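# Hang the towel from the low shelf over the rail

## Task

Pick up the towel lying on the low shelf and drape it across the rail so that a substantial portion hangs down on both sides; the rail must remain upright, the robot must not topple or be left leaning (either one means failure), and at the end the grippers must release the towel and the robot must back away from it.

## Robot and tools

ROBOT. A LinearBot: an omnidirectional base with a column about 1.7 m high. A carriage rides the column (lift_m) and holds two identical six-joint arms, left and right, each with a two-finger gripper. Arm bases sit about 0.57 m + lift_m above the floor, and carriage parts hang roughly 0.15 m under them. A hand can reach 0.78 m from its shoulder but only about 0.38 m below its arm base. The hand is about 0.16 m long and 0.1 m wide (0.14 m when open), and the wrist camera sticks out 0.11 m to one side. Parked joints 1 to 6 are 0, 0.05, 0.05, 1.45, 0, 0; parked, the robot is about 0.85 m wide and 0.65 m long.

CAMERAS. carriage_camera is fixed on the carriage, facing forward and tilted about 20 degrees down. left_wrist_camera and right_wrist_camera look out past each hand's fingertips. Images are 896x504 pixels.

FRAMES. Distances are in metres. Base frame: origin on the floor beneath the base centre, x forward, y left, z up. left_hand and right_hand are reported in this frame as the point between the finger pads; quat_wxyz gives the hand's orientation (hand z runs along the fingers, fingers open along hand y). base_odometry is in the frame the base had at the start; it counts wheel turns only, so slip shows as travel, and heading is in rad, positive left, -3.142 to 3.142.

TOOL move. Every argument is optional. base: one command per call, each an offset from where the base last reported itself: translate_m (forward +, -2 to 2 m), strafe_m (left +, -2 to 2 m) or rotate_rad (counter-clockwise +, -6.3 to 6.3 rad). joints: a dictionary of absolute targets keyed by name, one entry per joint, any subset: lift_m (0 to 1 m); for each side left_ or right_: joint1_rad (-2.617 to 3.054, yaw about vertical, 0 forward, + left), joint2_rad (0 to 3.141, shoulder: 0 upper arm back and level, 1.57 vertical, 3.14 forward and level), joint3_rad (0 to 3.141, elbow, 0 folded, 3.14 straight), joint4_rad (-1.57 to 1.57, wrist pitch, + lifts fingertips), joint5_rad (-1.57 to 1.57, wrist yaw, + swings fingertips to the right), joint6_rad (-2.094 to 2.094, roll about the fingers, + clockwise seen from the forearm), gripper_m (0 to 0.093, pad gap in metres). speeds: caps for this call only: translate_m and strafe_m 0.02 to 0.5 m/s, rotate_rad 0.05 to 1.57 rad/s, lift_m 0.08 to 0.25 m/s. min_time_s (0.1 to 8 s) sets a floor on how long arm and gripper motions take; it makes paths straighter. cameras: list of camera names, or "all"; [] returns none. Unknown keys make a call invalid; out-of-range values get it refused, and after a refusal or a stop the rest of that reply's move, wait and finished_scene calls are skipped. A call with no action only reports state and images.

Other tools: wait(seconds 0 to 10, cameras) lets time pass without new commands. zoom_image(camera, region [x0,y0,x1,y1] pixels from the top-left, at most 504x504) magnifies part of that camera's latest image. read_manual gives only licence text. finished_scene(scene = current scene number) closes the scene irreversibly; only call it once the towel stays hung without the robot.

RESULTS. The move line reads done, or the worst status among motions. Tolerances for done: lift ±0.004, joints 1 ±0.02, 2 ±0.105, 3 ±0.06, 4 ±0.04, 5 ±0.025, 6 ±0.02, gripper ±0.004. off_target: stopped short, maybe still pushing. contact_stop or time_out (base after 14 s): old target abandoned, holds in place. not_followed / "joint command not followed": arm targets withheld because the arms would come too close; the gripper part still runs. on_its_own lists uncommanded behaviour; "held at" is a target, not a reading. motor_effort is percent of maximum, bracket = peak in the last action; a lift effort that keeps dropping while lowering means a hand rests on something. Joint torques wrap at ±28 N m for joints 1 to 3. Gripper readings: closed on nothing 0.000 to 0.002; on a firm grip a bit under the object's width. To release, command a gap well above the reading. MOTOR HOT appears at 75 °C; at 100 °C the arm goes limp for 30 to 60 s (OVER-TEMPERATURE FAULT, keys show limit_stop_at_motor_heat; resend targets afterwards).

CAUTIONS. Hand readings can be off, usually too high, especially far out; arm moves can curve a few cm. The base only stops for wheel resistance, not for arms bumping things; after a stop, back off about 0.2 m the way you came. Arms have no contact stop and keep pressing. Never let the arms strike or squeeze each other. To untangle withheld arms, resend one arm's current readings with joint1 swung away, then the other in a later call. The robot can tip over, most easily with the carriage high, arms outstretched or loaded, when pushing or stopping sharply; only images reveal a lean. Never reverse under a table edge into the column. Avoid dropping things, releasing moving objects, slamming or shoving hard; keep the rail upright. Stretched arms heat even while you think, since the scene keeps running; park arms when idle. Finish by opening the grippers and driving clear.

Each tool is called after "Call:" in YAML: its name, and indented under it one key for each argument.

## Session

Call:
move:

Scene clock: 0.00 s.
Joint torques (N m): no reading
base_odometry: x=+0.000 y=+0.000 heading=+0.000
base_status: not commanded
joint_positions: lift_m=+0.300 left_joint1_rad=-0.008 left_joint2_rad=+0.036 left_joint3_rad=+0.049 left_joint4_rad=+1.462 left_joint5_rad=+0.046 left_joint6_rad=+0.033 left_gripper_m=+0.09396 right_joint1_rad=+0.002 right_joint2_rad=+0.046 right_joint3_rad=+0.038 right_joint4_rad=+1.456 right_joint5_rad=-0.001 right_joint6_rad=+0.034 right_gripper_m=+0.09396
joint_status: not commanded
motor_effort: lift_m=+23 drive_wheels=+1
left_hand: x=+0.2445 y=+0.2948 z=+1.3220 quat_wxyz=(+0.999, +0.024, +0.047, +0.011) (m; base frame)
right_hand: x=+0.2527 y=-0.3027 z=+1.3189 quat_wxyz=(+0.998, +0.001, +0.061, +0.018) (m; base frame)
pictures: carriage_camera, left_wrist_camera, right_wrist_camera

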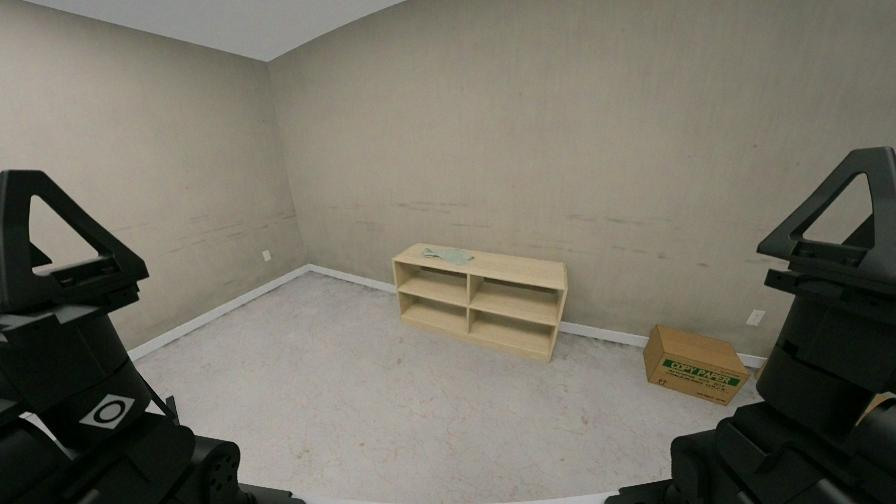

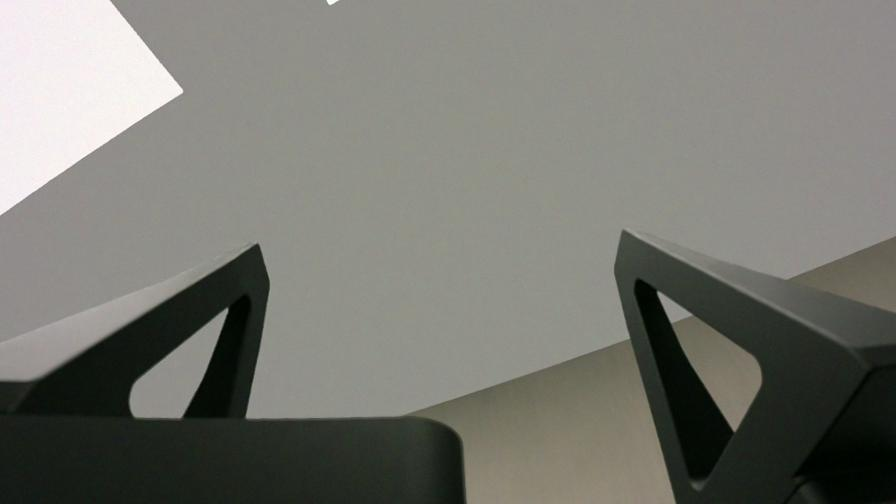

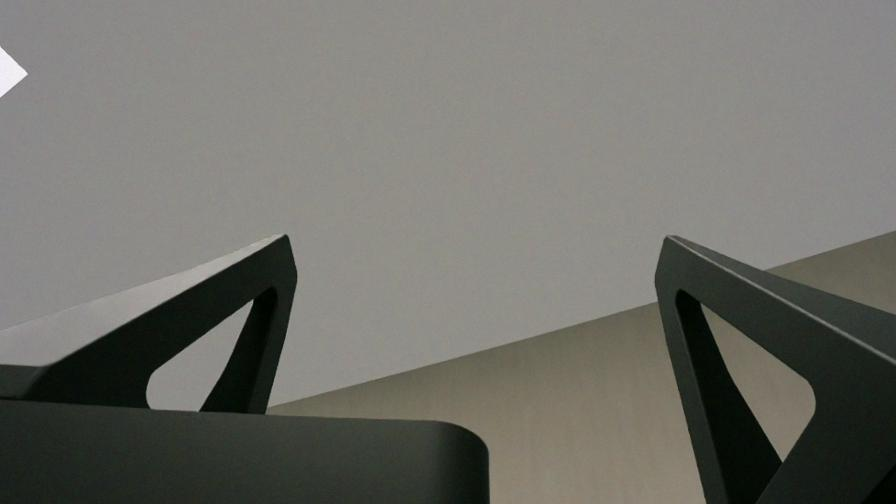

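Call:
zoom_image:
  camera: "carriage_camera"
  region: [370, 220, 590, 370]

Call:
move:
  base: {"rotate_rad": -1.4}
  cameras: ["carriage_camera"]

Scaled by 2.291 from the camera's 896x504 image, which has a finer 1280x720 frame.

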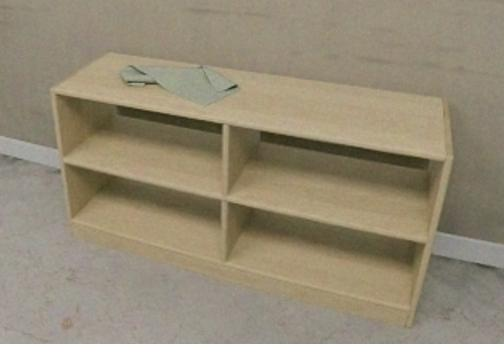

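Scene clock: 6.47 s.
Joint torques (N m): left_arm=[-0.34 3.89 5.72 -0.23 0.01 -0.09] | right_arm=[-0.23 3.84 5.97 -0.17 0.08 0.08]
move: done
base_odometry: x=+0.000 y=+0.000 heading=-1.400
base_status: done
joint_positions: lift_m=+0.300 left_joint1_rad=-0.008 left_joint2_rad=+0.036 left_joint3_rad=+0.049 left_joint4_rad=+1.461 left_joint5_rad=+0.046 left_joint6_rad=+0.033 left_gripper_m=+0.09396 right_joint1_rad=+0.002 right_joint2_rad=+0.046 right_joint3_rad=+0.038 right_joint4_rad=+1.456 right_joint5_rad=-0.001 right_joint6_rad=+0.034 right_gripper_m=+0.09396
joint_status: not commanded
motor_effort: lift_m=+23(23) drive_wheels=+6(14)
left_hand: x=+0.2446 y=+0.2948 z=+1.3220 quat_wxyz=(+0.999, +0.024, +0.047, +0.011) (m; base frame)
right_hand: x=+0.2527 y=-0.3027 z=+1.3189 quat_wxyz=(+0.998, +0.001, +0.061, +0.018) (m; base frame)
pictures: carriage_camera

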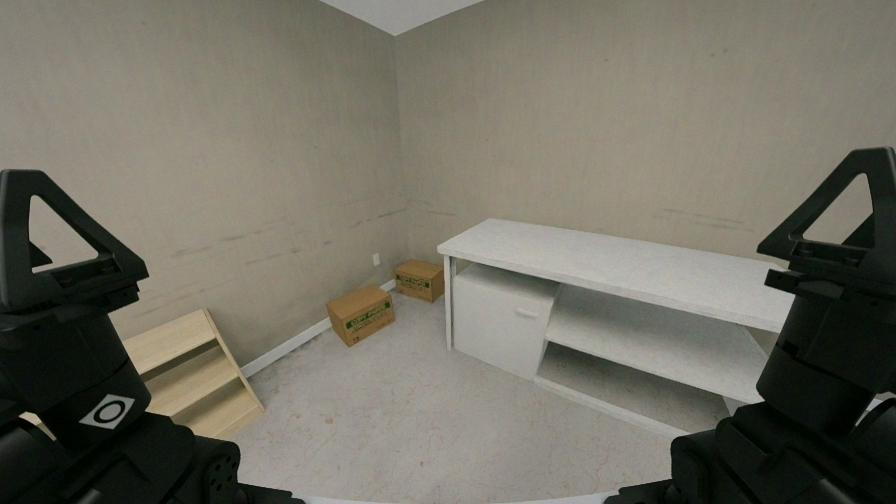

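Call:
move:
  base: {"rotate_rad": -1.4}
  cameras: ["carriage_camera"]

Call:
move:
  base: {"rotate_rad": -1.4}
  cameras: ["carriage_camera"]

Scene clock: 12.47 s.
Joint torques (N m): left_arm=[-0.28 3.9 5.74 -0.21 0.01 -0.09] | right_arm=[-0.25 3.81 6 -0.18 0.07 0.07]
move: done
base_odometry: x=+0.000 y=+0.000 heading=-2.799
base_status: done
joint_positions: lift_m=+0.300 left_joint1_rad=-0.008 left_joint2_rad=+0.036 left_joint3_rad=+0.049 left_joint4_rad=+1.461 left_joint5_rad=+0.046 left_joint6_rad=+0.033 left_gripper_m=+0.09397 right_joint1_rad=+0.002 right_joint2_rad=+0.046 right_joint3_rad=+0.038 right_joint4_rad=+1.456 right_joint5_rad=-0.001 right_joint6_rad=+0.034 right_gripper_m=+0.09397
joint_status: not commanded
motor_effort: lift_m=+23(23) drive_wheels=+6(13)
left_hand: x=+0.2447 y=+0.2948 z=+1.3219 quat_wxyz=(+0.999, +0.024, +0.048, +0.011) (m; base frame)
right_hand: x=+0.2527 y=-0.3027 z=+1.3189 quat_wxyz=(+0.998, +0.001, +0.061, +0.018) (m; base frame)
pictures: carriage_camera

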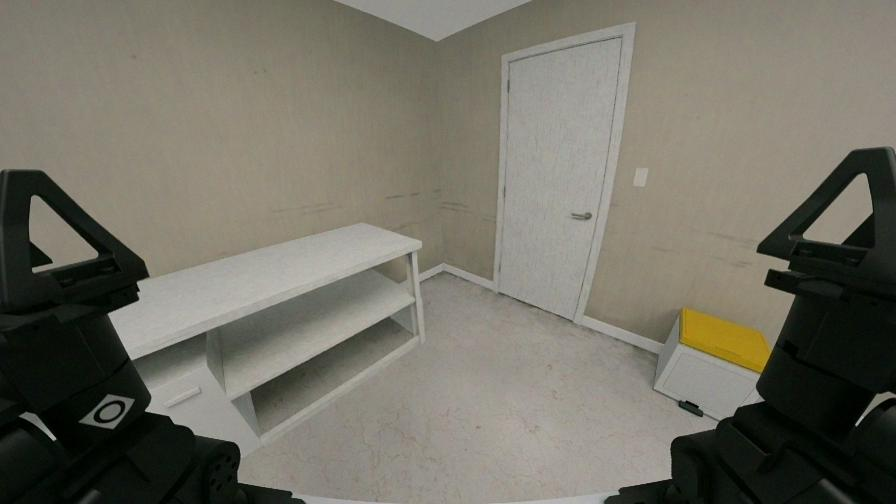

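Scene clock: 15.40 s.
Joint torques (N m): left_arm=[-0.32 3.9 5.7 -0.21 0.01 -0.09] | right_arm=[-0.16 3.78 6.01 -0.18 0.07 0.08]
move: done
base_odometry: x=+0.000 y=+0.000 heading=+2.085
base_status: done
joint_positions: lift_m=+0.300 left_joint1_rad=-0.008 left_joint2_rad=+0.036 left_joint3_rad=+0.049 left_joint4_rad=+1.461 left_joint5_rad=+0.046 left_joint6_rad=+0.033 left_gripper_m=+0.09398 right_joint1_rad=+0.002 right_joint2_rad=+0.046 right_joint3_rad=+0.038 right_joint4_rad=+1.456 right_joint5_rad=-0.001 right_joint6_rad=+0.034 right_gripper_m=+0.09398
joint_status: not commanded
motor_effort: lift_m=+23(23) drive_wheels=+6(13)
left_hand: x=+0.2447 y=+0.2948 z=+1.3219 quat_wxyz=(+0.999, +0.024, +0.048, +0.011) (m; base frame)
right_hand: x=+0.2527 y=-0.3027 z=+1.3189 quat_wxyz=(+0.998, +0.001, +0.061, +0.018) (m; base frame)
pictures: carriage_camera

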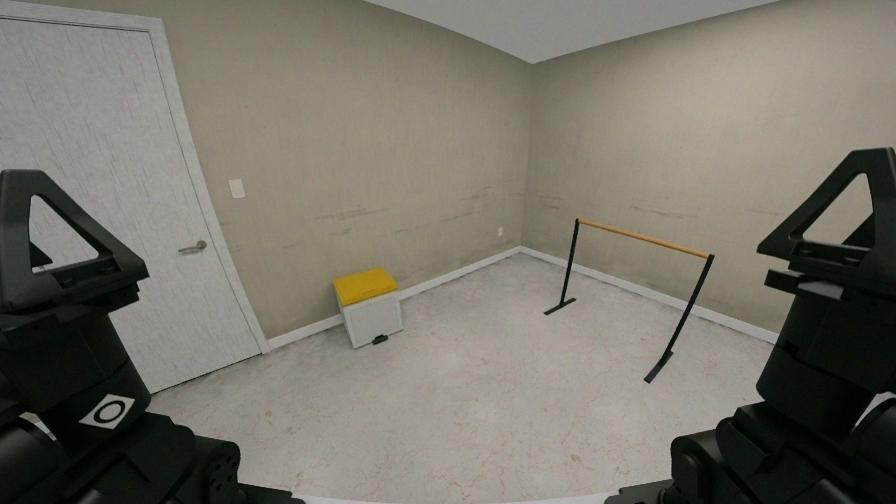

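Call:
move:
  base: {"rotate_rad": -2.499}
  cameras: []

Call:
move:
  base: {"strafe_m": 0.723}
  cameras: []

Call:
move:
  base: {"translate_m": 0.75}
  cameras: ["carriage_camera"]

Call:
zoom_image:
  camera: "carriage_camera"
  region: [330, 260, 580, 400]

Scene clock: 64.80 s.
Joint torques (N m): left_arm=[-0.4 3.88 5.72 -0.21 0 -0.08] | right_arm=[-0.17 3.79 6 -0.17 0.06 0.07]
move: done
base_odometry: x=+0.000 y=+0.000 heading=-0.414
base_status: done
joint_positions: lift_m=+0.300 left_joint1_rad=-0.008 left_joint2_rad=+0.036 left_joint3_rad=+0.049 left_joint4_rad=+1.461 left_joint5_rad=+0.046 left_joint6_rad=+0.033 left_gripper_m=+0.09398 right_joint1_rad=+0.002 right_joint2_rad=+0.046 right_joint3_rad=+0.038 right_joint4_rad=+1.455 right_joint5_rad=-0.001 right_joint6_rad=+0.034 right_gripper_m=+0.09398
joint_status: not commanded
motor_effort: lift_m=+23(23) drive_wheels=+6(13)
left_hand: x=+0.2448 y=+0.2948 z=+1.3219 quat_wxyz=(+0.999, +0.024, +0.048, +0.011) (m; base frame)
right_hand: x=+0.2528 y=-0.3027 z=+1.3189 quat_wxyz=(+0.998, +0.001, +0.061, +0.018) (m; base frame)
pictures: none
No camera images: "cameras" was empty.

Scene clock: 68.60 s.
Joint torques (N m): left_arm=[-0.28 3.86 5.81 -0.22 -0.01 -0.08] | right_arm=[-0.27 3.82 5.98 -0.16 0.06 0.07]
move: done
base_odometry: x=+0.292 y=+0.662 heading=-0.415
base_status: done
joint_positions: lift_m=+0.300 left_joint1_rad=-0.009 left_joint2_rad=+0.036 left_joint3_rad=+0.049 left_joint4_rad=+1.461 left_joint5_rad=+0.046 left_joint6_rad=+0.033 left_gripper_m=+0.09398 right_joint1_rad=+0.002 right_joint2_rad=+0.046 right_joint3_rad=+0.038 right_joint4_rad=+1.455 right_joint5_rad=-0.001 right_joint6_rad=+0.034 right_gripper_m=+0.09398
joint_status: not commanded
motor_effort: lift_m=+23(23) drive_wheels=-6(18)
left_hand: x=+0.2448 y=+0.2948 z=+1.3219 quat_wxyz=(+0.999, +0.024, +0.048, +0.011) (m; base frame)
right_hand: x=+0.2528 y=-0.3026 z=+1.3189 quat_wxyz=(+0.998, +0.000, +0.061, +0.018) (m; base frame)
pictures: none
No camera images: "cameras" was empty.

Scene clock: 72.33 s.
Joint torques (N m): left_arm=[-0.27 3.74 5.7 -0.24 0.01 -0.08] | right_arm=[-0.23 3.89 6.02 -0.14 0.06 0.06]
move: done
base_odometry: x=+0.978 y=+0.360 heading=-0.414
base_status: done
joint_positions: lift_m=+0.300 left_joint1_rad=-0.009 left_joint2_rad=+0.036 left_joint3_rad=+0.049 left_joint4_rad=+1.461 left_joint5_rad=+0.046 left_joint6_rad=+0.033 left_gripper_m=+0.09398 right_joint1_rad=+0.002 right_joint2_rad=+0.046 right_joint3_rad=+0.038 right_joint4_rad=+1.456 right_joint5_rad=-0.001 right_joint6_rad=+0.034 right_gripper_m=+0.09398
joint_status: not commanded
motor_effort: lift_m=+23(23) drive_wheels=-4(13)
left_hand: x=+0.2448 y=+0.2948 z=+1.3219 quat_wxyz=(+0.999, +0.024, +0.048, +0.011) (m; base frame)
right_hand: x=+0.2527 y=-0.3026 z=+1.3189 quat_wxyz=(+0.998, +0.000, +0.061, +0.018) (m; base frame)
pictures: carriage_camera

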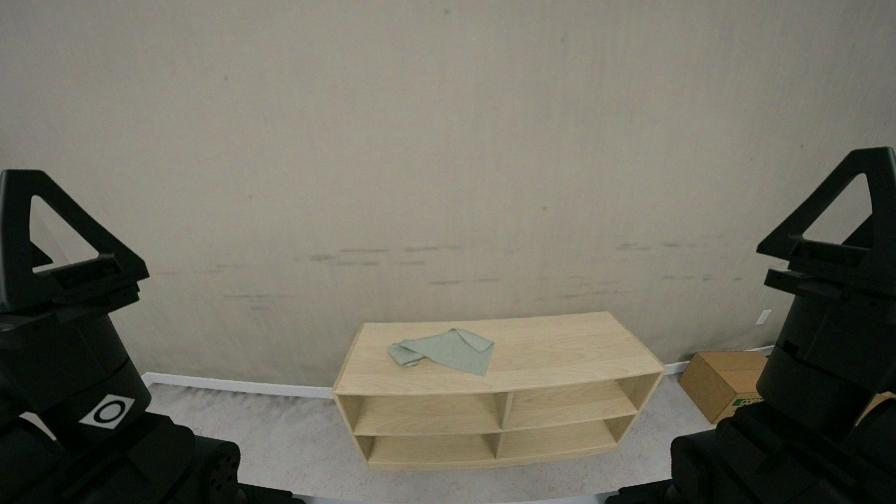

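Scaled by 2.016 from the camera's 896x504 image, which has a finer 1280x720 frame.

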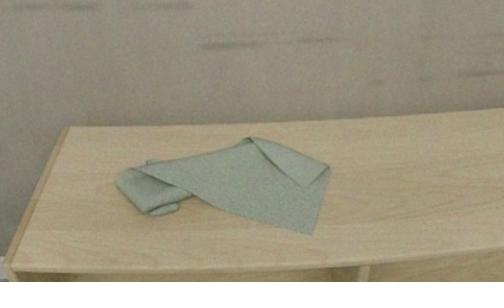

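Call:
move:
  base: {"translate_m": 0.2}
  speeds: {"translate_m": 0.2}
  cameras: ["carriage_camera"]

Call:
zoom_image:
  camera: "carriage_camera"
  region: [330, 310, 580, 450]

Scene clock: 102.80 s.
Joint torques (N m): left_arm=[-0.28 3.9 5.7 -0.22 0 -0.08] | right_arm=[-0.21 3.82 5.97 -0.14 0.06 0.05]
move: done
base_odometry: x=+1.162 y=+0.280 heading=-0.414
base_status: done
joint_positions: lift_m=+0.300 left_joint1_rad=-0.009 left_joint2_rad=+0.036 left_joint3_rad=+0.049 left_joint4_rad=+1.461 left_joint5_rad=+0.046 left_joint6_rad=+0.033 left_gripper_m=+0.09398 right_joint1_rad=+0.002 right_joint2_rad=+0.046 right_joint3_rad=+0.038 right_joint4_rad=+1.455 right_joint5_rad=-0.001 right_joint6_rad=+0.034 right_gripper_m=+0.09398
joint_status: not commanded
motor_effort: lift_m=+23(23) drive_wheels=-3(12)
left_hand: x=+0.2448 y=+0.2948 z=+1.3219 quat_wxyz=(+0.999, +0.024, +0.048, +0.011) (m; base frame)
right_hand: x=+0.2528 y=-0.3026 z=+1.3189 quat_wxyz=(+0.998, +0.000, +0.061, +0.018) (m; base frame)
pictures: carriage_camera

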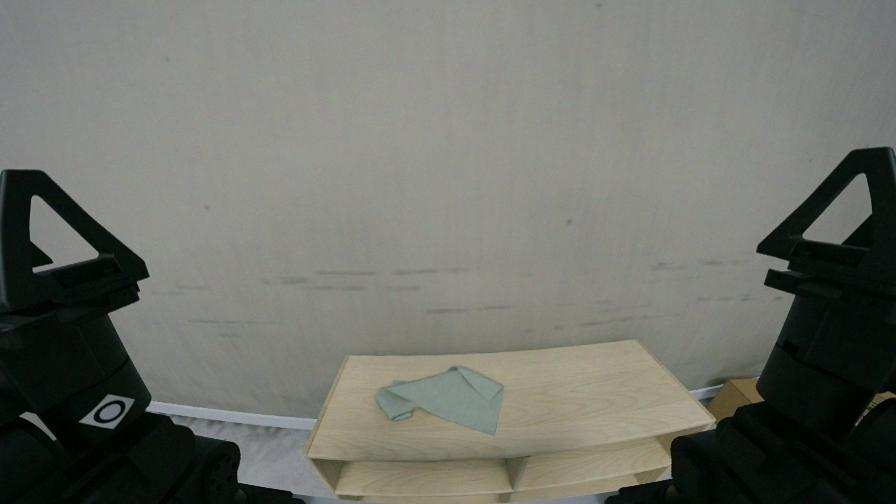

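Scaled by 2.016 from the camera's 896x504 image, which has a finer 1280x720 frame.

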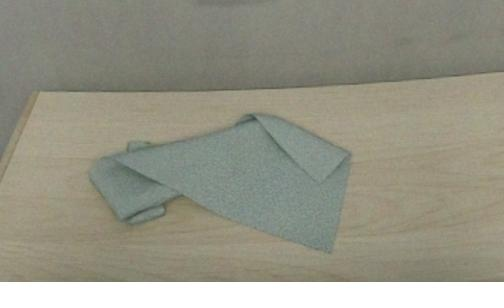

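Call:
move:
  joints: {"left_joint1_rad": -0.263, "left_joint2_rad": 2.25, "left_joint3_rad": 1.299, "left_joint4_rad": -0.62, "left_joint5_rad": 0, "left_joint6_rad": 0}
  min_time_s: 3.5
  cameras: ["carriage_camera", "left_wrist_camera"]

Scene clock: 118.90 s.
Joint torques (N m): left_arm=[-0.84 -8.9 6.24 0.33 -0.09 -0.18] | right_arm=[-0.24 3.78 6 -0.15 0.09 0.06]
move: done
base_odometry: x=+1.162 y=+0.280 heading=-0.414
base_status: not commanded
joint_positions: lift_m=+0.300 left_joint1_rad=-0.257 left_joint2_rad=+2.230 left_joint3_rad=+1.282 left_joint4_rad=-0.599 left_joint5_rad=+0.013 left_joint6_rad=+0.010 left_gripper_m=+0.09398 right_joint1_rad=+0.002 right_joint2_rad=+0.046 right_joint3_rad=+0.038 right_joint4_rad=+1.455 right_joint5_rad=-0.001 right_joint6_rad=+0.034 right_gripper_m=+0.09398
joint_status: all done
motor_effort: lift_m=+23(23) drive_wheels=+4(4)
left_hand: x=+0.5873 y=+0.2042 z=+0.8037 quat_wxyz=(+0.012, +0.133, +0.991, -0.008) (m; base frame)
right_hand: x=+0.2528 y=-0.3026 z=+1.3189 quat_wxyz=(+0.998, +0.000, +0.061, +0.018) (m; base frame)
pictures: carriage_camera, left_wrist_camera
camera_calibration:
carriage_camera: T_world_to_cam=[[-0.00559344, -0.999683, -0.0245389, 0.0358514], [-0.377647, 0.0248338, -0.925616, 1.2686], [0.925933, 0.00408966, -0.377667, 0.352306], [0, 0, 0, 1]] pos_world=[0.153073, 0.00289509, 1.30817]
left_wrist_camera: T_world_to_cam=[[-0.286447, -0.957535, 0.0327856, 0.336131], [-0.782021, 0.253438, 0.569396, -0.0481664], [-0.553526, 0.137463, -0.821409, 1.07804], [0, 0, 0, 1]] pos_world=[0.655341, 0.185874, 0.90192]

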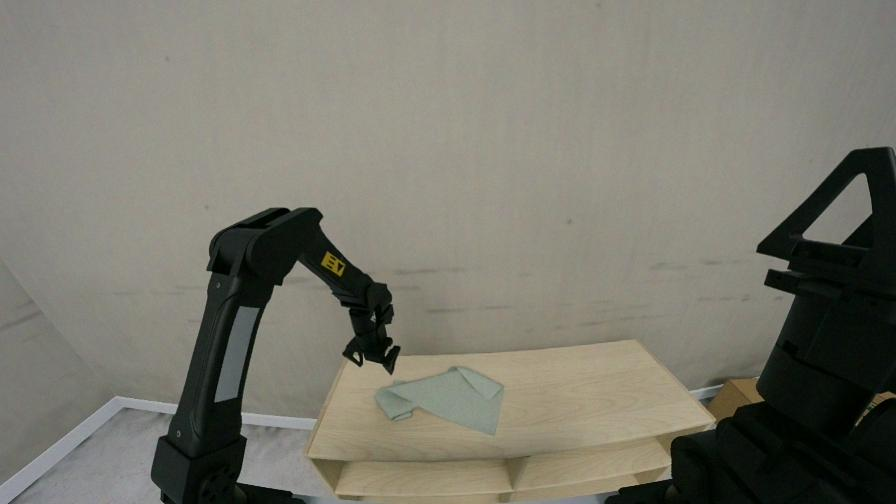

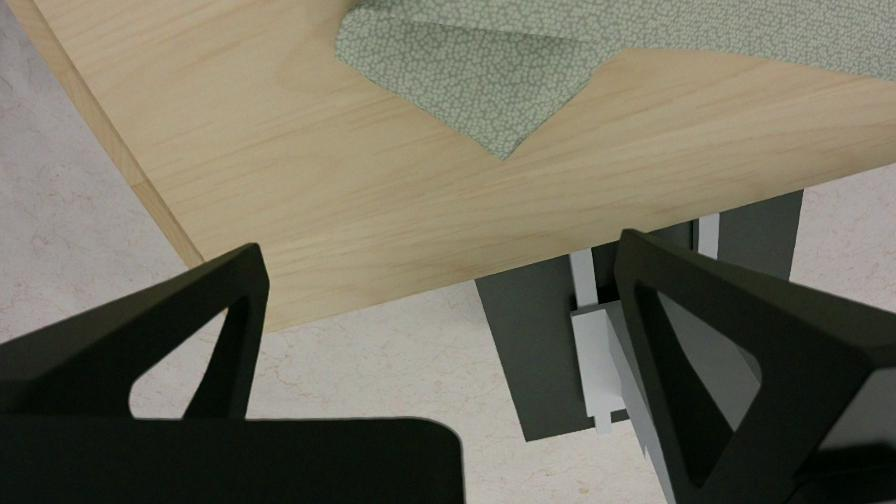

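Call:
move:
  joints: {"left_joint1_rad": -0.35, "left_joint2_rad": 1.9, "left_joint3_rad": 0.95, "left_joint4_rad": -0.25, "left_joint5_rad": 0, "left_joint6_rad": 0}
  min_time_s: 2
  cameras: ["left_wrist_camera"]

Call:
zoom_image:
  camera: "left_wrist_camera"
  region: [200, 0, 700, 330]

Scene clock: 125.60 s.
Joint torques (N m): left_arm=[-0.87 -11.4 4.66 1.44 -0.09 -0.17] | right_arm=[-0.21 3.86 5.98 -0.16 0.08 0.07]
move: done
base_odometry: x=+1.162 y=+0.280 heading=-0.414
base_status: not commanded
joint_positions: lift_m=+0.300 left_joint1_rad=-0.344 left_joint2_rad=+1.929 left_joint3_rad=+0.959 left_joint4_rad=-0.267 left_joint5_rad=+0.012 left_joint6_rad=+0.010 left_gripper_m=+0.09398 right_joint1_rad=+0.002 right_joint2_rad=+0.046 right_joint3_rad=+0.038 right_joint4_rad=+1.455 right_joint5_rad=-0.001 right_joint6_rad=+0.034 right_gripper_m=+0.09398
joint_status: all done
motor_effort: lift_m=+23(23) drive_wheels=+4(4)
left_hand: x=+0.5791 y=+0.1723 z=+0.8515 quat_wxyz=(+0.163, +0.174, +0.970, -0.034) (m; base frame)
right_hand: x=+0.2528 y=-0.3026 z=+1.3189 quat_wxyz=(+0.998, +0.000, +0.061, +0.018) (m; base frame)
pictures: left_wrist_camera
camera_calibration:
left_wrist_camera: T_world_to_cam=[[-0.375875, -0.926446, 0.0204014, 0.3586], [-0.88385, 0.365035, 0.292503, 0.201774], [-0.278435, 0.0919129, -0.956047, 1.08027], [0, 0, 0, 1]] pos_world=[0.613913, 0.159278, 0.966457]

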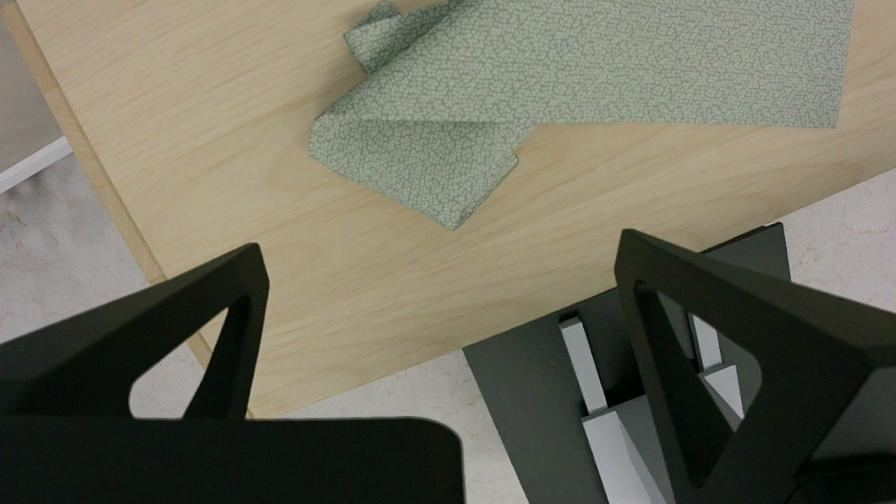

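Scaled by 1.008 from the camera's 896x504 image, which has a finer 1280x720 frame.

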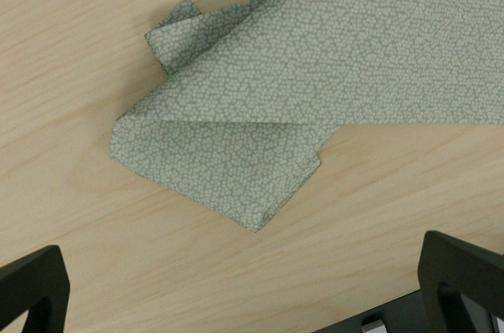

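Call:
move:
  joints: {"left_joint1_rad": 0, "left_joint2_rad": 0.05, "left_joint3_rad": 0.05, "left_joint4_rad": 1.45, "left_joint5_rad": 0, "left_joint6_rad": 0, "left_gripper_m": 0.02}
  min_time_s: 2.5
  cameras: []

Call:
move:
  joints: {"right_joint1_rad": 0.36, "right_joint2_rad": 1.9, "right_joint3_rad": 0.95, "right_joint4_rad": 0.05, "right_joint5_rad": 0, "right_joint6_rad": 0}
  min_time_s: 2.5
  cameras: ["right_wrist_camera"]

Call:
zoom_image:
  camera: "right_wrist_camera"
  region: [200, 0, 700, 330]

Scene clock: 144.03 s.
Joint torques (N m): left_arm=[0.28 2.78 4.85 0.15 -0.11 -0.2] | right_arm=[-0.21 3.84 6.05 -0.17 0.07 0.07]
move: done
base_odometry: x=+1.162 y=+0.280 heading=-0.414
base_status: not commanded
joint_positions: lift_m=+0.300 left_joint1_rad=-0.006 left_joint2_rad=+0.060 left_joint3_rad=+0.060 left_joint4_rad=+1.430 left_joint5_rad=+0.011 left_joint6_rad=+0.009 left_gripper_m=+0.02009 right_joint1_rad=+0.002 right_joint2_rad=+0.046 right_joint3_rad=+0.038 right_joint4_rad=+1.455 right_joint5_rad=-0.001 right_joint6_rad=+0.034 right_gripper_m=+0.09398
joint_status: all done
motor_effort: lift_m=+22(23) drive_wheels=-3(4)
left_hand: x=+0.2569 y=+0.3008 z=+1.3238 quat_wxyz=(+0.997, +0.006, +0.070, +0.001) (m; base frame)
right_hand: x=+0.2528 y=-0.3026 z=+1.3189 quat_wxyz=(+0.998, +0.000, +0.061, +0.018) (m; base frame)
pictures: none
No camera images: "cameras" was empty.

Scene clock: 146.90 s.
Joint torques (N m): left_arm=[0.27 2.84 4.86 0.11 -0.09 -0.16] | right_arm=[0.4 -8.35 7.88 1.38 0.11 -0.07]
move: done
base_odometry: x=+1.162 y=+0.280 heading=-0.414
base_status: not commanded
joint_positions: lift_m=+0.300 left_joint1_rad=-0.006 left_joint2_rad=+0.060 left_joint3_rad=+0.060 left_joint4_rad=+1.433 left_joint5_rad=+0.011 left_joint6_rad=+0.009 left_gripper_m=+0.02009 right_joint1_rad=+0.354 right_joint2_rad=+1.880 right_joint3_rad=+0.930 right_joint4_rad=+0.072 right_joint5_rad=-0.001 right_joint6_rad=+0.014 right_gripper_m=+0.09398
joint_status: all done
motor_effort: lift_m=+23(23) drive_wheels=+4(4)
left_hand: x=+0.2563 y=+0.3008 z=+1.3239 quat_wxyz=(+0.998, +0.006, +0.069, +0.001) (m; base frame)
right_hand: x=+0.6416 y=-0.1472 z=+0.9023 quat_wxyz=(+0.333, -0.159, +0.927, +0.063) (m; base frame)
pictures: right_wrist_camera
camera_calibration:
right_wrist_camera: T_world_to_cam=[[0.355816, -0.931992, -0.0691802, -0.293753], [-0.933156, -0.350258, -0.0808715, 0.632145], [0.0511406, 0.0933313, -0.994321, 1.00475], [0, 0, 0, 1]] pos_world=[0.643028, -0.146137, 1.02985]

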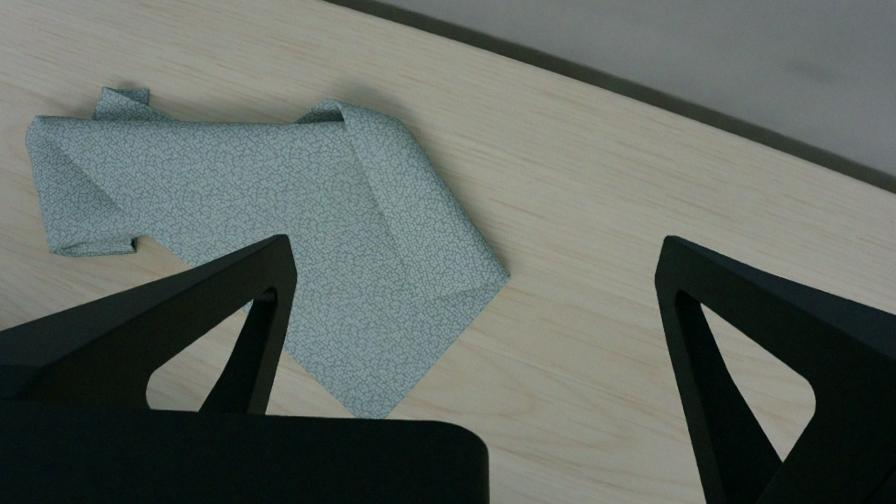

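Scaled by 1.008 from the camera's 896x504 image, which has a finer 1280x720 frame.

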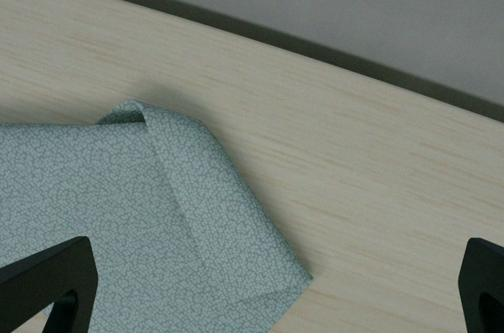

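Call:
move:
  joints: {"lift_m": 0.27, "right_joint1_rad": 0.366, "right_joint2_rad": 2.627, "right_joint3_rad": 1.854, "right_joint4_rad": -0.798, "right_joint5_rad": 0, "right_joint6_rad": 1.57}
  min_time_s: 2.5
  cameras: ["carriage_camera", "right_wrist_camera"]

Scene clock: 177.47 s.
Joint torques (N m): left_arm=[0.25 3.07 5.41 0.11 -0.09 -0.18] | right_arm=[0.55 -12.49 7.25 0.09 0.19 0.16]
move: done
base_odometry: x=+1.162 y=+0.280 heading=-0.414
base_status: not commanded
joint_positions: lift_m=+0.270 left_joint1_rad=-0.006 left_joint2_rad=+0.058 left_joint3_rad=+0.053 left_joint4_rad=+1.434 left_joint5_rad=+0.011 left_joint6_rad=+0.009 left_gripper_m=+0.02009 right_joint1_rad=+0.359 right_joint2_rad=+2.598 right_joint3_rad=+1.835 right_joint4_rad=-0.781 right_joint5_rad=-0.001 right_joint6_rad=+1.555 right_gripper_m=+0.09399
joint_status: all done
motor_effort: lift_m=+20(21) drive_wheels=+4(4)
left_hand: x=+0.2575 y=+0.3008 z=+1.2924 quat_wxyz=(+0.997, +0.006, +0.071, +0.001) (m; base frame)
right_hand: x=+0.6619 y=-0.1373 z=+0.7399 quat_wxyz=(+0.007, +0.563, +0.826, +0.011) (m; base frame)
pictures: carriage_camera, right_wrist_camera
camera_calibration:
carriage_camera: T_world_to_cam=[[-0.00559344, -0.999683, -0.0245389, 0.0351242], [-0.377647, 0.0248338, -0.925616, 1.24117], [0.925933, 0.00408966, -0.377667, 0.341114], [0, 0, 0, 1]] pos_world=[0.153073, 0.00289509, 1.27854]
right_wrist_camera: T_world_to_cam=[[-0.935068, -0.343923, -0.085813, 0.644557], [-0.328541, 0.750011, 0.57406, -0.0923298], [-0.133072, 0.564978, -0.814304, 0.894783], [0, 0, 0, 1]] pos_world=[0.691441, -0.214606, 0.83694]

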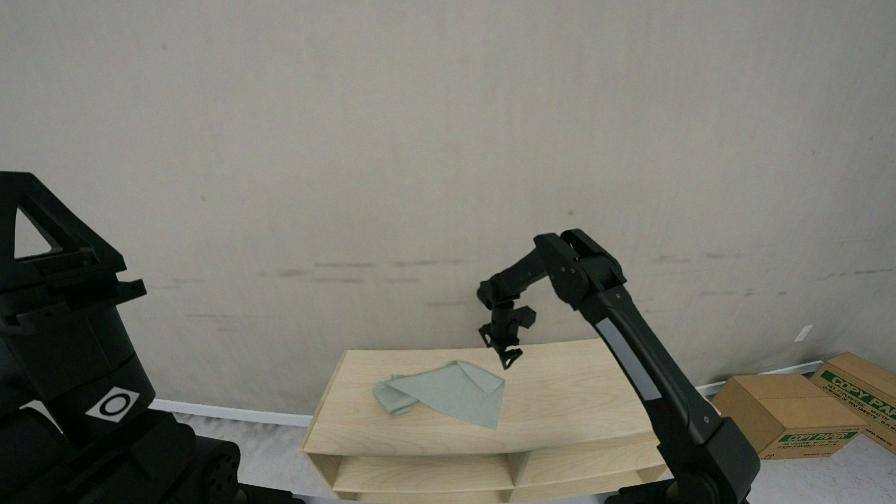

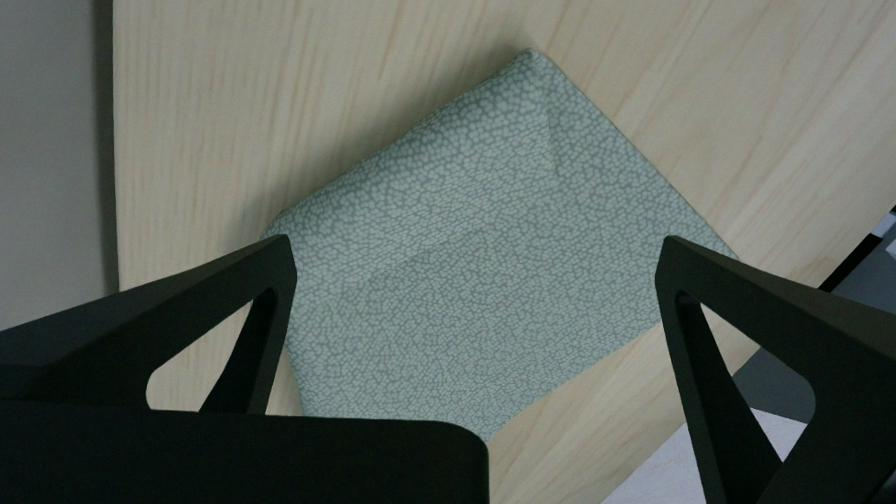

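Call:
move:
  joints: {"lift_m": 0.20, "right_joint1_rad": 0.38, "right_joint2_rad": 2.62, "right_joint3_rad": 1.842, "right_joint4_rad": -0.82, "right_joint5_rad": 0, "right_joint6_rad": 1.57}
  min_time_s: 1.5
  cameras: ["right_wrist_camera"]

Scene clock: 189.67 s.
Joint torques (N m): left_arm=[0.17 3.1 5.33 0.07 -0.08 -0.17] | right_arm=[0.46 -14.53 5.33 0.05 0.19 0.2]
move: done
base_odometry: x=+1.162 y=+0.280 heading=-0.414
base_status: not commanded
joint_positions: lift_m=+0.200 left_joint1_rad=-0.006 left_joint2_rad=+0.057 left_joint3_rad=+0.053 left_joint4_rad=+1.436 left_joint5_rad=+0.011 left_joint6_rad=+0.009 left_gripper_m=+0.02009 right_joint1_rad=+0.373 right_joint2_rad=+2.614 right_joint3_rad=+1.845 right_joint4_rad=-0.803 right_joint5_rad=-0.001 right_joint6_rad=+1.557 right_gripper_m=+0.09399
joint_status: all done
motor_effort: lift_m=+20(21) drive_wheels=+4(4)
left_hand: x=+0.2567 y=+0.3008 z=+1.2224 quat_wxyz=(+0.998, +0.006, +0.070, +0.001) (m; base frame)
right_hand: x=+0.6543 y=-0.1331 z=+0.6648 quat_wxyz=(-0.001, +0.558, +0.830, +0.000) (m; base frame)
pictures: right_wrist_camera
camera_calibration:
right_wrist_camera: T_world_to_cam=[[-0.932708, -0.356054, -0.0572747, 0.610264], [-0.322349, 0.751907, 0.575089, -0.0593108], [-0.161698, 0.554853, -0.816083, 0.848811], [0, 0, 0, 1]] pos_world=[0.68733, -0.209082, 0.761762]

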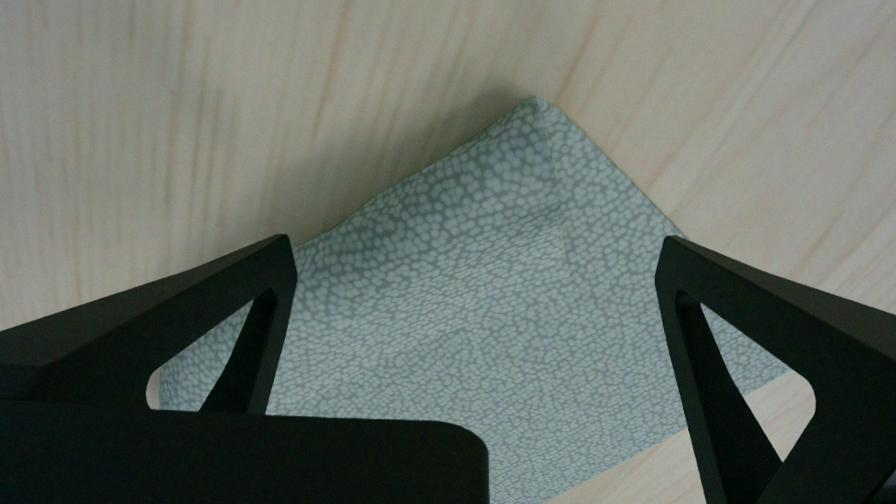

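Call:
move:
  joints: {"lift_m": 0.18, "right_joint1_rad": 0.35, "right_joint2_rad": 2.58, "right_joint3_rad": 1.76, "right_joint4_rad": -0.775, "right_joint5_rad": 0, "right_joint6_rad": 1.57}
  min_time_s: 1.5
  cameras: ["right_wrist_camera"]

Scene clock: 198.60 s.
Joint torques (N m): left_arm=[0.28 3.15 5.42 0.08 -0.09 -0.18] | right_arm=[-1.42 -17.03 3.82 0.18 0.22 0.21]
move: done
base_odometry: x=+1.162 y=+0.280 heading=-0.414
base_status: not commanded
joint_positions: lift_m=+0.180 left_joint1_rad=-0.006 left_joint2_rad=+0.057 left_joint3_rad=+0.052 left_joint4_rad=+1.437 left_joint5_rad=+0.011 left_joint6_rad=+0.009 left_gripper_m=+0.02009 right_joint1_rad=+0.362 right_joint2_rad=+2.605 right_joint3_rad=+1.777 right_joint4_rad=-0.781 right_joint5_rad=-0.004 right_joint6_rad=+1.557 right_gripper_m=+0.09399
joint_status: all done
motor_effort: lift_m=+20(21) drive_wheels=-3(5)
left_hand: x=+0.2567 y=+0.3008 z=+1.2023 quat_wxyz=(+0.998, +0.006, +0.069, +0.001) (m; base frame)
right_hand: x=+0.6391 y=-0.1437 z=+0.6346 quat_wxyz=(-0.012, +0.562, +0.827, -0.014) (m; base frame)
pictures: right_wrist_camera
camera_calibration:
right_wrist_camera: T_world_to_cam=[[-0.937841, -0.346427, -0.0210434, 0.572325], [-0.294176, 0.761287, 0.577843, -0.0572984], [-0.184161, 0.548116, -0.815876, 0.84085], [0, 0, 0, 1]] pos_world=[0.674745, -0.218994, 0.731183]

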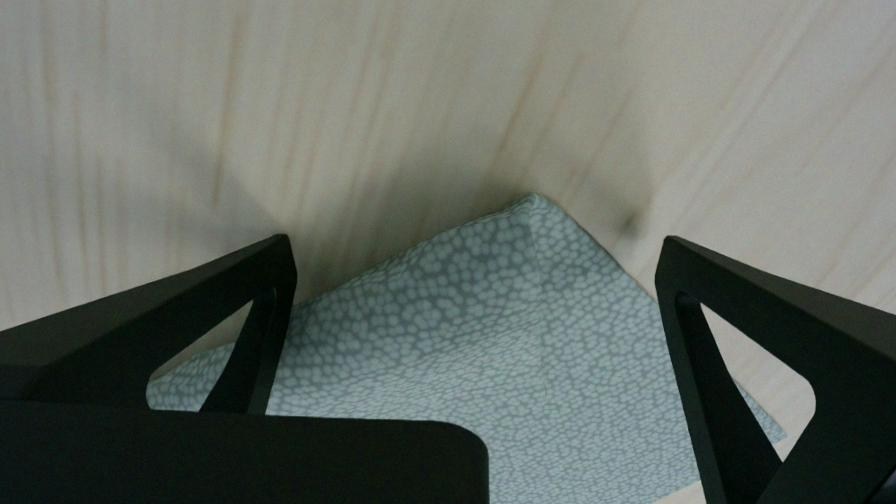

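Call:
move:
  joints: {"lift_m": 0.17, "right_joint1_rad": 0.392, "right_joint2_rad": 2.552, "right_joint3_rad": 1.70, "right_joint4_rad": -0.737, "right_joint5_rad": 0, "right_joint6_rad": 1.57}
  min_time_s: 1.5
  cameras: ["right_wrist_camera"]

Scene clock: 207.80 s.
Joint torques (N m): left_arm=[0.28 3.28 5.49 0.07 -0.1 -0.19] | right_arm=[1.52 -15.46 3.36 0.15 -0.03 0.12]
move: done
base_odometry: x=+1.162 y=+0.280 heading=-0.414
base_status: not commanded
joint_positions: lift_m=+0.170 left_joint1_rad=-0.006 left_joint2_rad=+0.056 left_joint3_rad=+0.051 left_joint4_rad=+1.437 left_joint5_rad=+0.011 left_joint6_rad=+0.009 left_gripper_m=+0.02009 right_joint1_rad=+0.374 right_joint2_rad=+2.561 right_joint3_rad=+1.724 right_joint4_rad=-0.728 right_joint5_rad=+0.017 right_joint6_rad=+1.565 right_gripper_m=+0.09399
joint_status: all done
motor_effort: lift_m=+19(19) drive_wheels=+4(4)
left_hand: x=+0.2565 y=+0.3008 z=+1.1921 quat_wxyz=(+0.998, +0.006, +0.069, +0.001) (m; base frame)
right_hand: x=+0.6416 y=-0.1409 z=+0.6322 quat_wxyz=(+0.009, +0.561, +0.828, -0.002) (m; base frame)
pictures: right_wrist_camera
camera_calibration:
right_wrist_camera: T_world_to_cam=[[-0.934302, -0.350477, -0.0651651, 0.600616], [-0.324971, 0.762215, 0.559841, -0.026039], [-0.146541, 0.544237, -0.826034, 0.819572], [0, 0, 0, 1]] pos_world=[0.672796, -0.215692, 0.730711]

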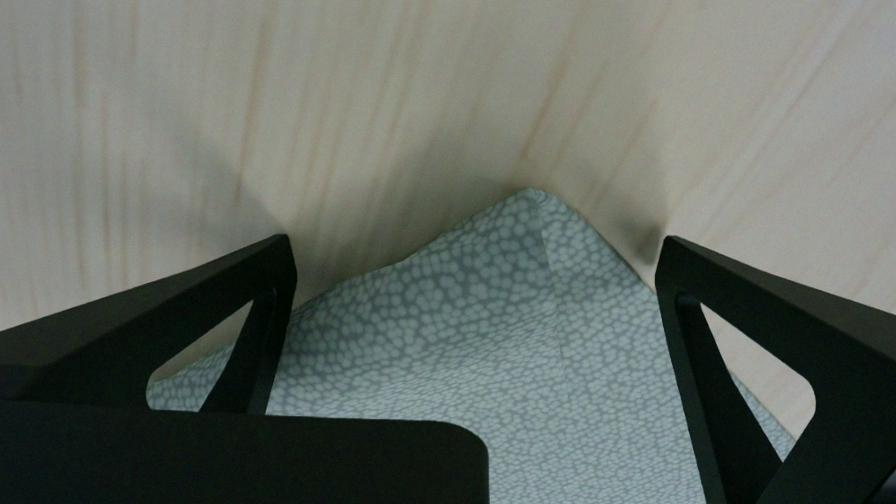

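Call:
move:
  joints: {"lift_m": 0.16, "right_joint1_rad": 0.402, "right_joint2_rad": 2.552, "right_joint3_rad": 1.70, "right_joint4_rad": -0.785, "right_joint5_rad": 0, "right_joint6_rad": 1.57}
  min_time_s: 1.5
  cameras: ["right_wrist_camera"]

Scene clock: 213.53 s.
Joint torques (N m): left_arm=[0.18 3.26 5.6 0.05 -0.09 -0.2] | right_arm=[1.89 -13.57 3.41 -0.25 -0.1 0.09]
move: off_target
base_odometry: x=+1.162 y=+0.280 heading=-0.414
base_status: not commanded
joint_positions: lift_m=+0.160 left_joint1_rad=-0.006 left_joint2_rad=+0.055 left_joint3_rad=+0.050 left_joint4_rad=+1.438 left_joint5_rad=+0.011 left_joint6_rad=+0.009 left_gripper_m=+0.02009 right_joint1_rad=+0.381 right_joint2_rad=+2.540 right_joint3_rad=+1.724 right_joint4_rad=-0.737 right_joint5_rad=+0.026 right_joint6_rad=+1.568 right_gripper_m=+0.09399
joint_status: right_joint1_rad off_target (ended at +0.381, target +0.402); right_joint4_rad off_target (ended at -0.737, target -0.785); right_joint5_rad off_target (ended at +0.026, target +0.000); the others done
motor_effort: lift_m=+19(19) drive_wheels=+4(4)
left_hand: x=+0.2564 y=+0.3008 z=+1.1820 quat_wxyz=(+0.998, +0.006, +0.069, +0.001) (m; base frame)
right_hand: x=+0.6436 y=-0.1384 z=+0.6313 quat_wxyz=(+0.016, +0.559, +0.829, +0.000) (m; base frame)
pictures: right_wrist_camera
camera_calibration:
right_wrist_camera: T_world_to_cam=[[-0.931844, -0.354562, -0.0771577, 0.608721], [-0.336026, 0.762946, 0.552268, -0.0148088], [-0.136946, 0.540554, -0.830089, 0.813638], [0, 0, 0, 1]] pos_world=[0.673681, -0.212688, 0.730538]

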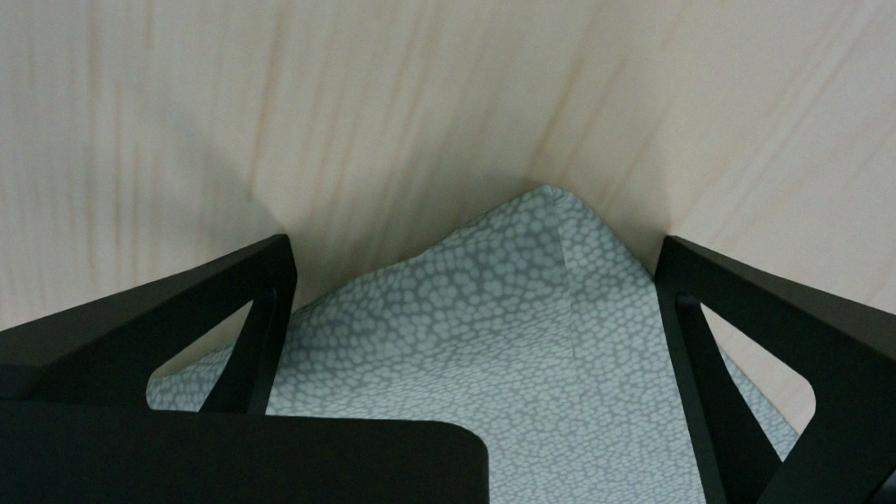

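Call:
move:
  joints: {"lift_m": 0.195, "right_joint1_rad": 0.392, "right_joint2_rad": 2.53, "right_joint3_rad": 1.664, "right_joint4_rad": -0.727, "right_joint5_rad": 0, "right_joint6_rad": 1.57}
  min_time_s: 1.5
  cameras: ["right_wrist_camera"]

Scene clock: 224.23 s.
Joint torques (N m): left_arm=[0.18 3.29 5.59 0.05 -0.09 -0.17] | right_arm=[-0.92 -15.31 4.3 0.28 0.06 0.08]
move: done
base_odometry: x=+1.162 y=+0.280 heading=-0.414
base_status: not commanded
joint_positions: lift_m=+0.195 left_joint1_rad=-0.006 left_joint2_rad=+0.055 left_joint3_rad=+0.050 left_joint4_rad=+1.438 left_joint5_rad=+0.011 left_joint6_rad=+0.009 left_gripper_m=+0.02009 right_joint1_rad=+0.398 right_joint2_rad=+2.540 right_joint3_rad=+1.674 right_joint4_rad=-0.742 right_joint5_rad=+0.010 right_joint6_rad=+1.568 right_gripper_m=+0.09399
joint_status: all done
motor_effort: lift_m=+25(30) drive_wheels=+4(4)
left_hand: x=+0.2564 y=+0.3008 z=+1.2162 quat_wxyz=(+0.998, +0.006, +0.069, +0.001) (m; base frame)
right_hand: x=+0.6206 y=-0.1364 z=+0.6551 quat_wxyz=(-0.006, +0.552, +0.834, -0.018) (m; base frame)
pictures: right_wrist_camera
camera_calibration:
right_wrist_camera: T_world_to_cam=[[-0.928356, -0.37104, -0.0220244, 0.549301], [-0.317444, 0.760645, 0.566258, -0.0581913], [-0.193352, 0.532681, -0.823933, 0.859121], [0, 0, 0, 1]] pos_world=[0.657587, -0.209562, 0.752908]

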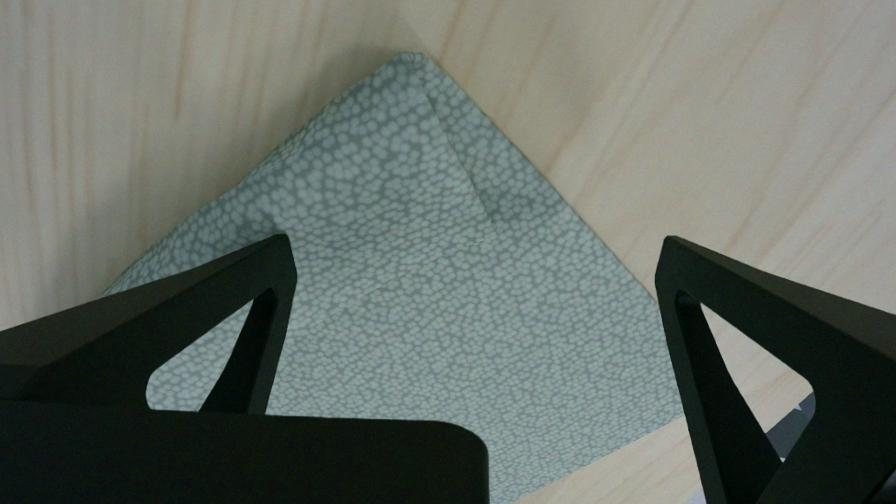

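Call:
move:
  joints: {"lift_m": 0.195, "right_joint1_rad": 0.337, "right_joint2_rad": 2.572, "right_joint3_rad": 1.755, "right_joint4_rad": -0.74, "right_joint5_rad": 0, "right_joint6_rad": 1.57}
  min_time_s: 1.5
  cameras: ["right_wrist_camera"]

Scene clock: 260.30 s.
Joint torques (N m): left_arm=[0.16 3.32 5.56 0.05 -0.1 -0.17] | right_arm=[-0.85 -11.9 7.06 0.25 0.06 0.1]
move: done
base_odometry: x=+1.162 y=+0.280 heading=-0.414
base_status: not commanded
joint_positions: lift_m=+0.195 left_joint1_rad=-0.006 left_joint2_rad=+0.055 left_joint3_rad=+0.050 left_joint4_rad=+1.438 left_joint5_rad=+0.011 left_joint6_rad=+0.009 left_gripper_m=+0.02009 right_joint1_rad=+0.344 right_joint2_rad=+2.540 right_joint3_rad=+1.737 right_joint4_rad=-0.741 right_joint5_rad=+0.009 right_joint6_rad=+1.568 right_gripper_m=+0.09399
joint_status: all done
motor_effort: lift_m=+25(25) drive_wheels=+4(4)
left_hand: x=+0.2564 y=+0.3008 z=+1.2162 quat_wxyz=(+0.998, +0.006, +0.069, +0.001) (m; base frame)
right_hand: x=+0.6521 y=-0.1504 z=+0.6681 quat_wxyz=(+0.011, +0.575, +0.818, +0.008) (m; base frame)
pictures: right_wrist_camera
camera_calibration:
right_wrist_camera: T_world_to_cam=[[-0.944136, -0.318344, -0.0852301, 0.634106], [-0.308883, 0.76465, 0.565598, -0.0494989], [-0.114884, 0.560328, -0.820265, 0.833858], [0, 0, 0, 1]] pos_world=[0.679189, -0.227521, 0.766026]

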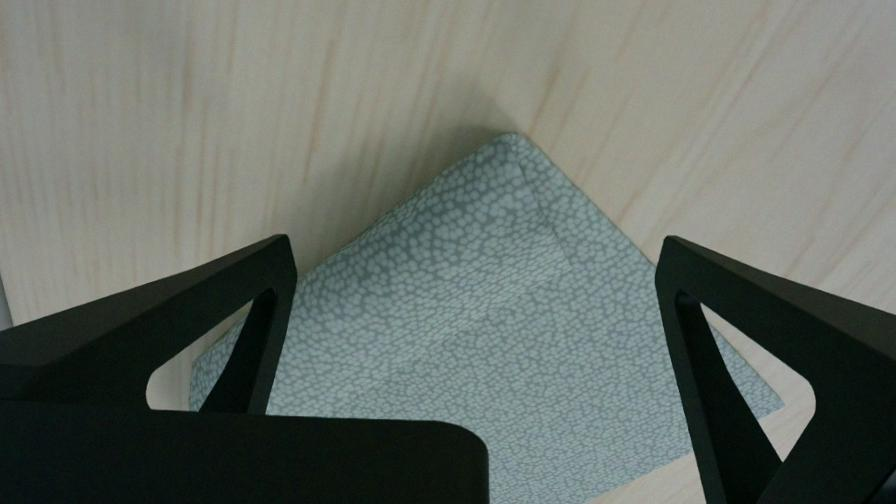

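Call:
move:
  joints: {"lift_m": 0.165}
  speeds: {"lift_m": 0.08}
  cameras: ["right_wrist_camera"]

Scene clock: 264.53 s.
Joint torques (N m): left_arm=[0.13 3.25 5.59 0.05 -0.08 -0.17] | right_arm=[-0.83 -12.92 6.5 0.27 0.07 0.1]
move: done
base_odometry: x=+1.162 y=+0.280 heading=-0.414
base_status: not commanded
joint_positions: lift_m=+0.165 left_joint1_rad=-0.006 left_joint2_rad=+0.055 left_joint3_rad=+0.050 left_joint4_rad=+1.438 left_joint5_rad=+0.011 left_joint6_rad=+0.009 left_gripper_m=+0.02009 right_joint1_rad=+0.344 right_joint2_rad=+2.551 right_joint3_rad=+1.742 right_joint4_rad=-0.741 right_joint5_rad=+0.009 right_joint6_rad=+1.568 right_gripper_m=+0.09399
joint_status: all done
motor_effort: lift_m=+19(20) drive_wheels=+4(4)
left_hand: x=+0.2564 y=+0.3008 z=+1.1868 quat_wxyz=(+0.998, +0.006, +0.069, +0.001) (m; base frame)
right_hand: x=+0.6518 y=-0.1504 z=+0.6354 quat_wxyz=(+0.010, +0.575, +0.818, +0.006) (m; base frame)
pictures: right_wrist_camera
camera_calibration:
right_wrist_camera: T_world_to_cam=[[-0.94453, -0.318461, -0.0802818, 0.628101], [-0.306175, 0.765389, 0.566071, -0.0329836], [-0.118825, 0.559251, -0.820438, 0.809484], [0, 0, 0, 1]] pos_world=[0.679348, -0.227434, 0.733228]

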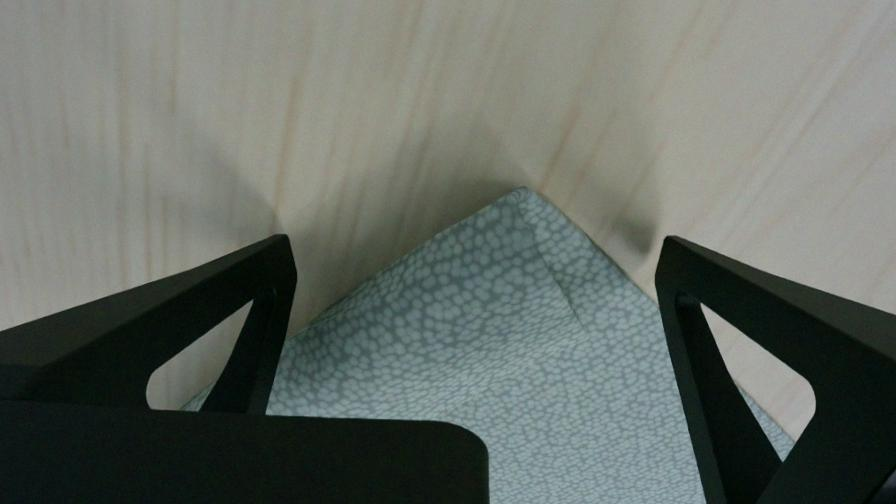

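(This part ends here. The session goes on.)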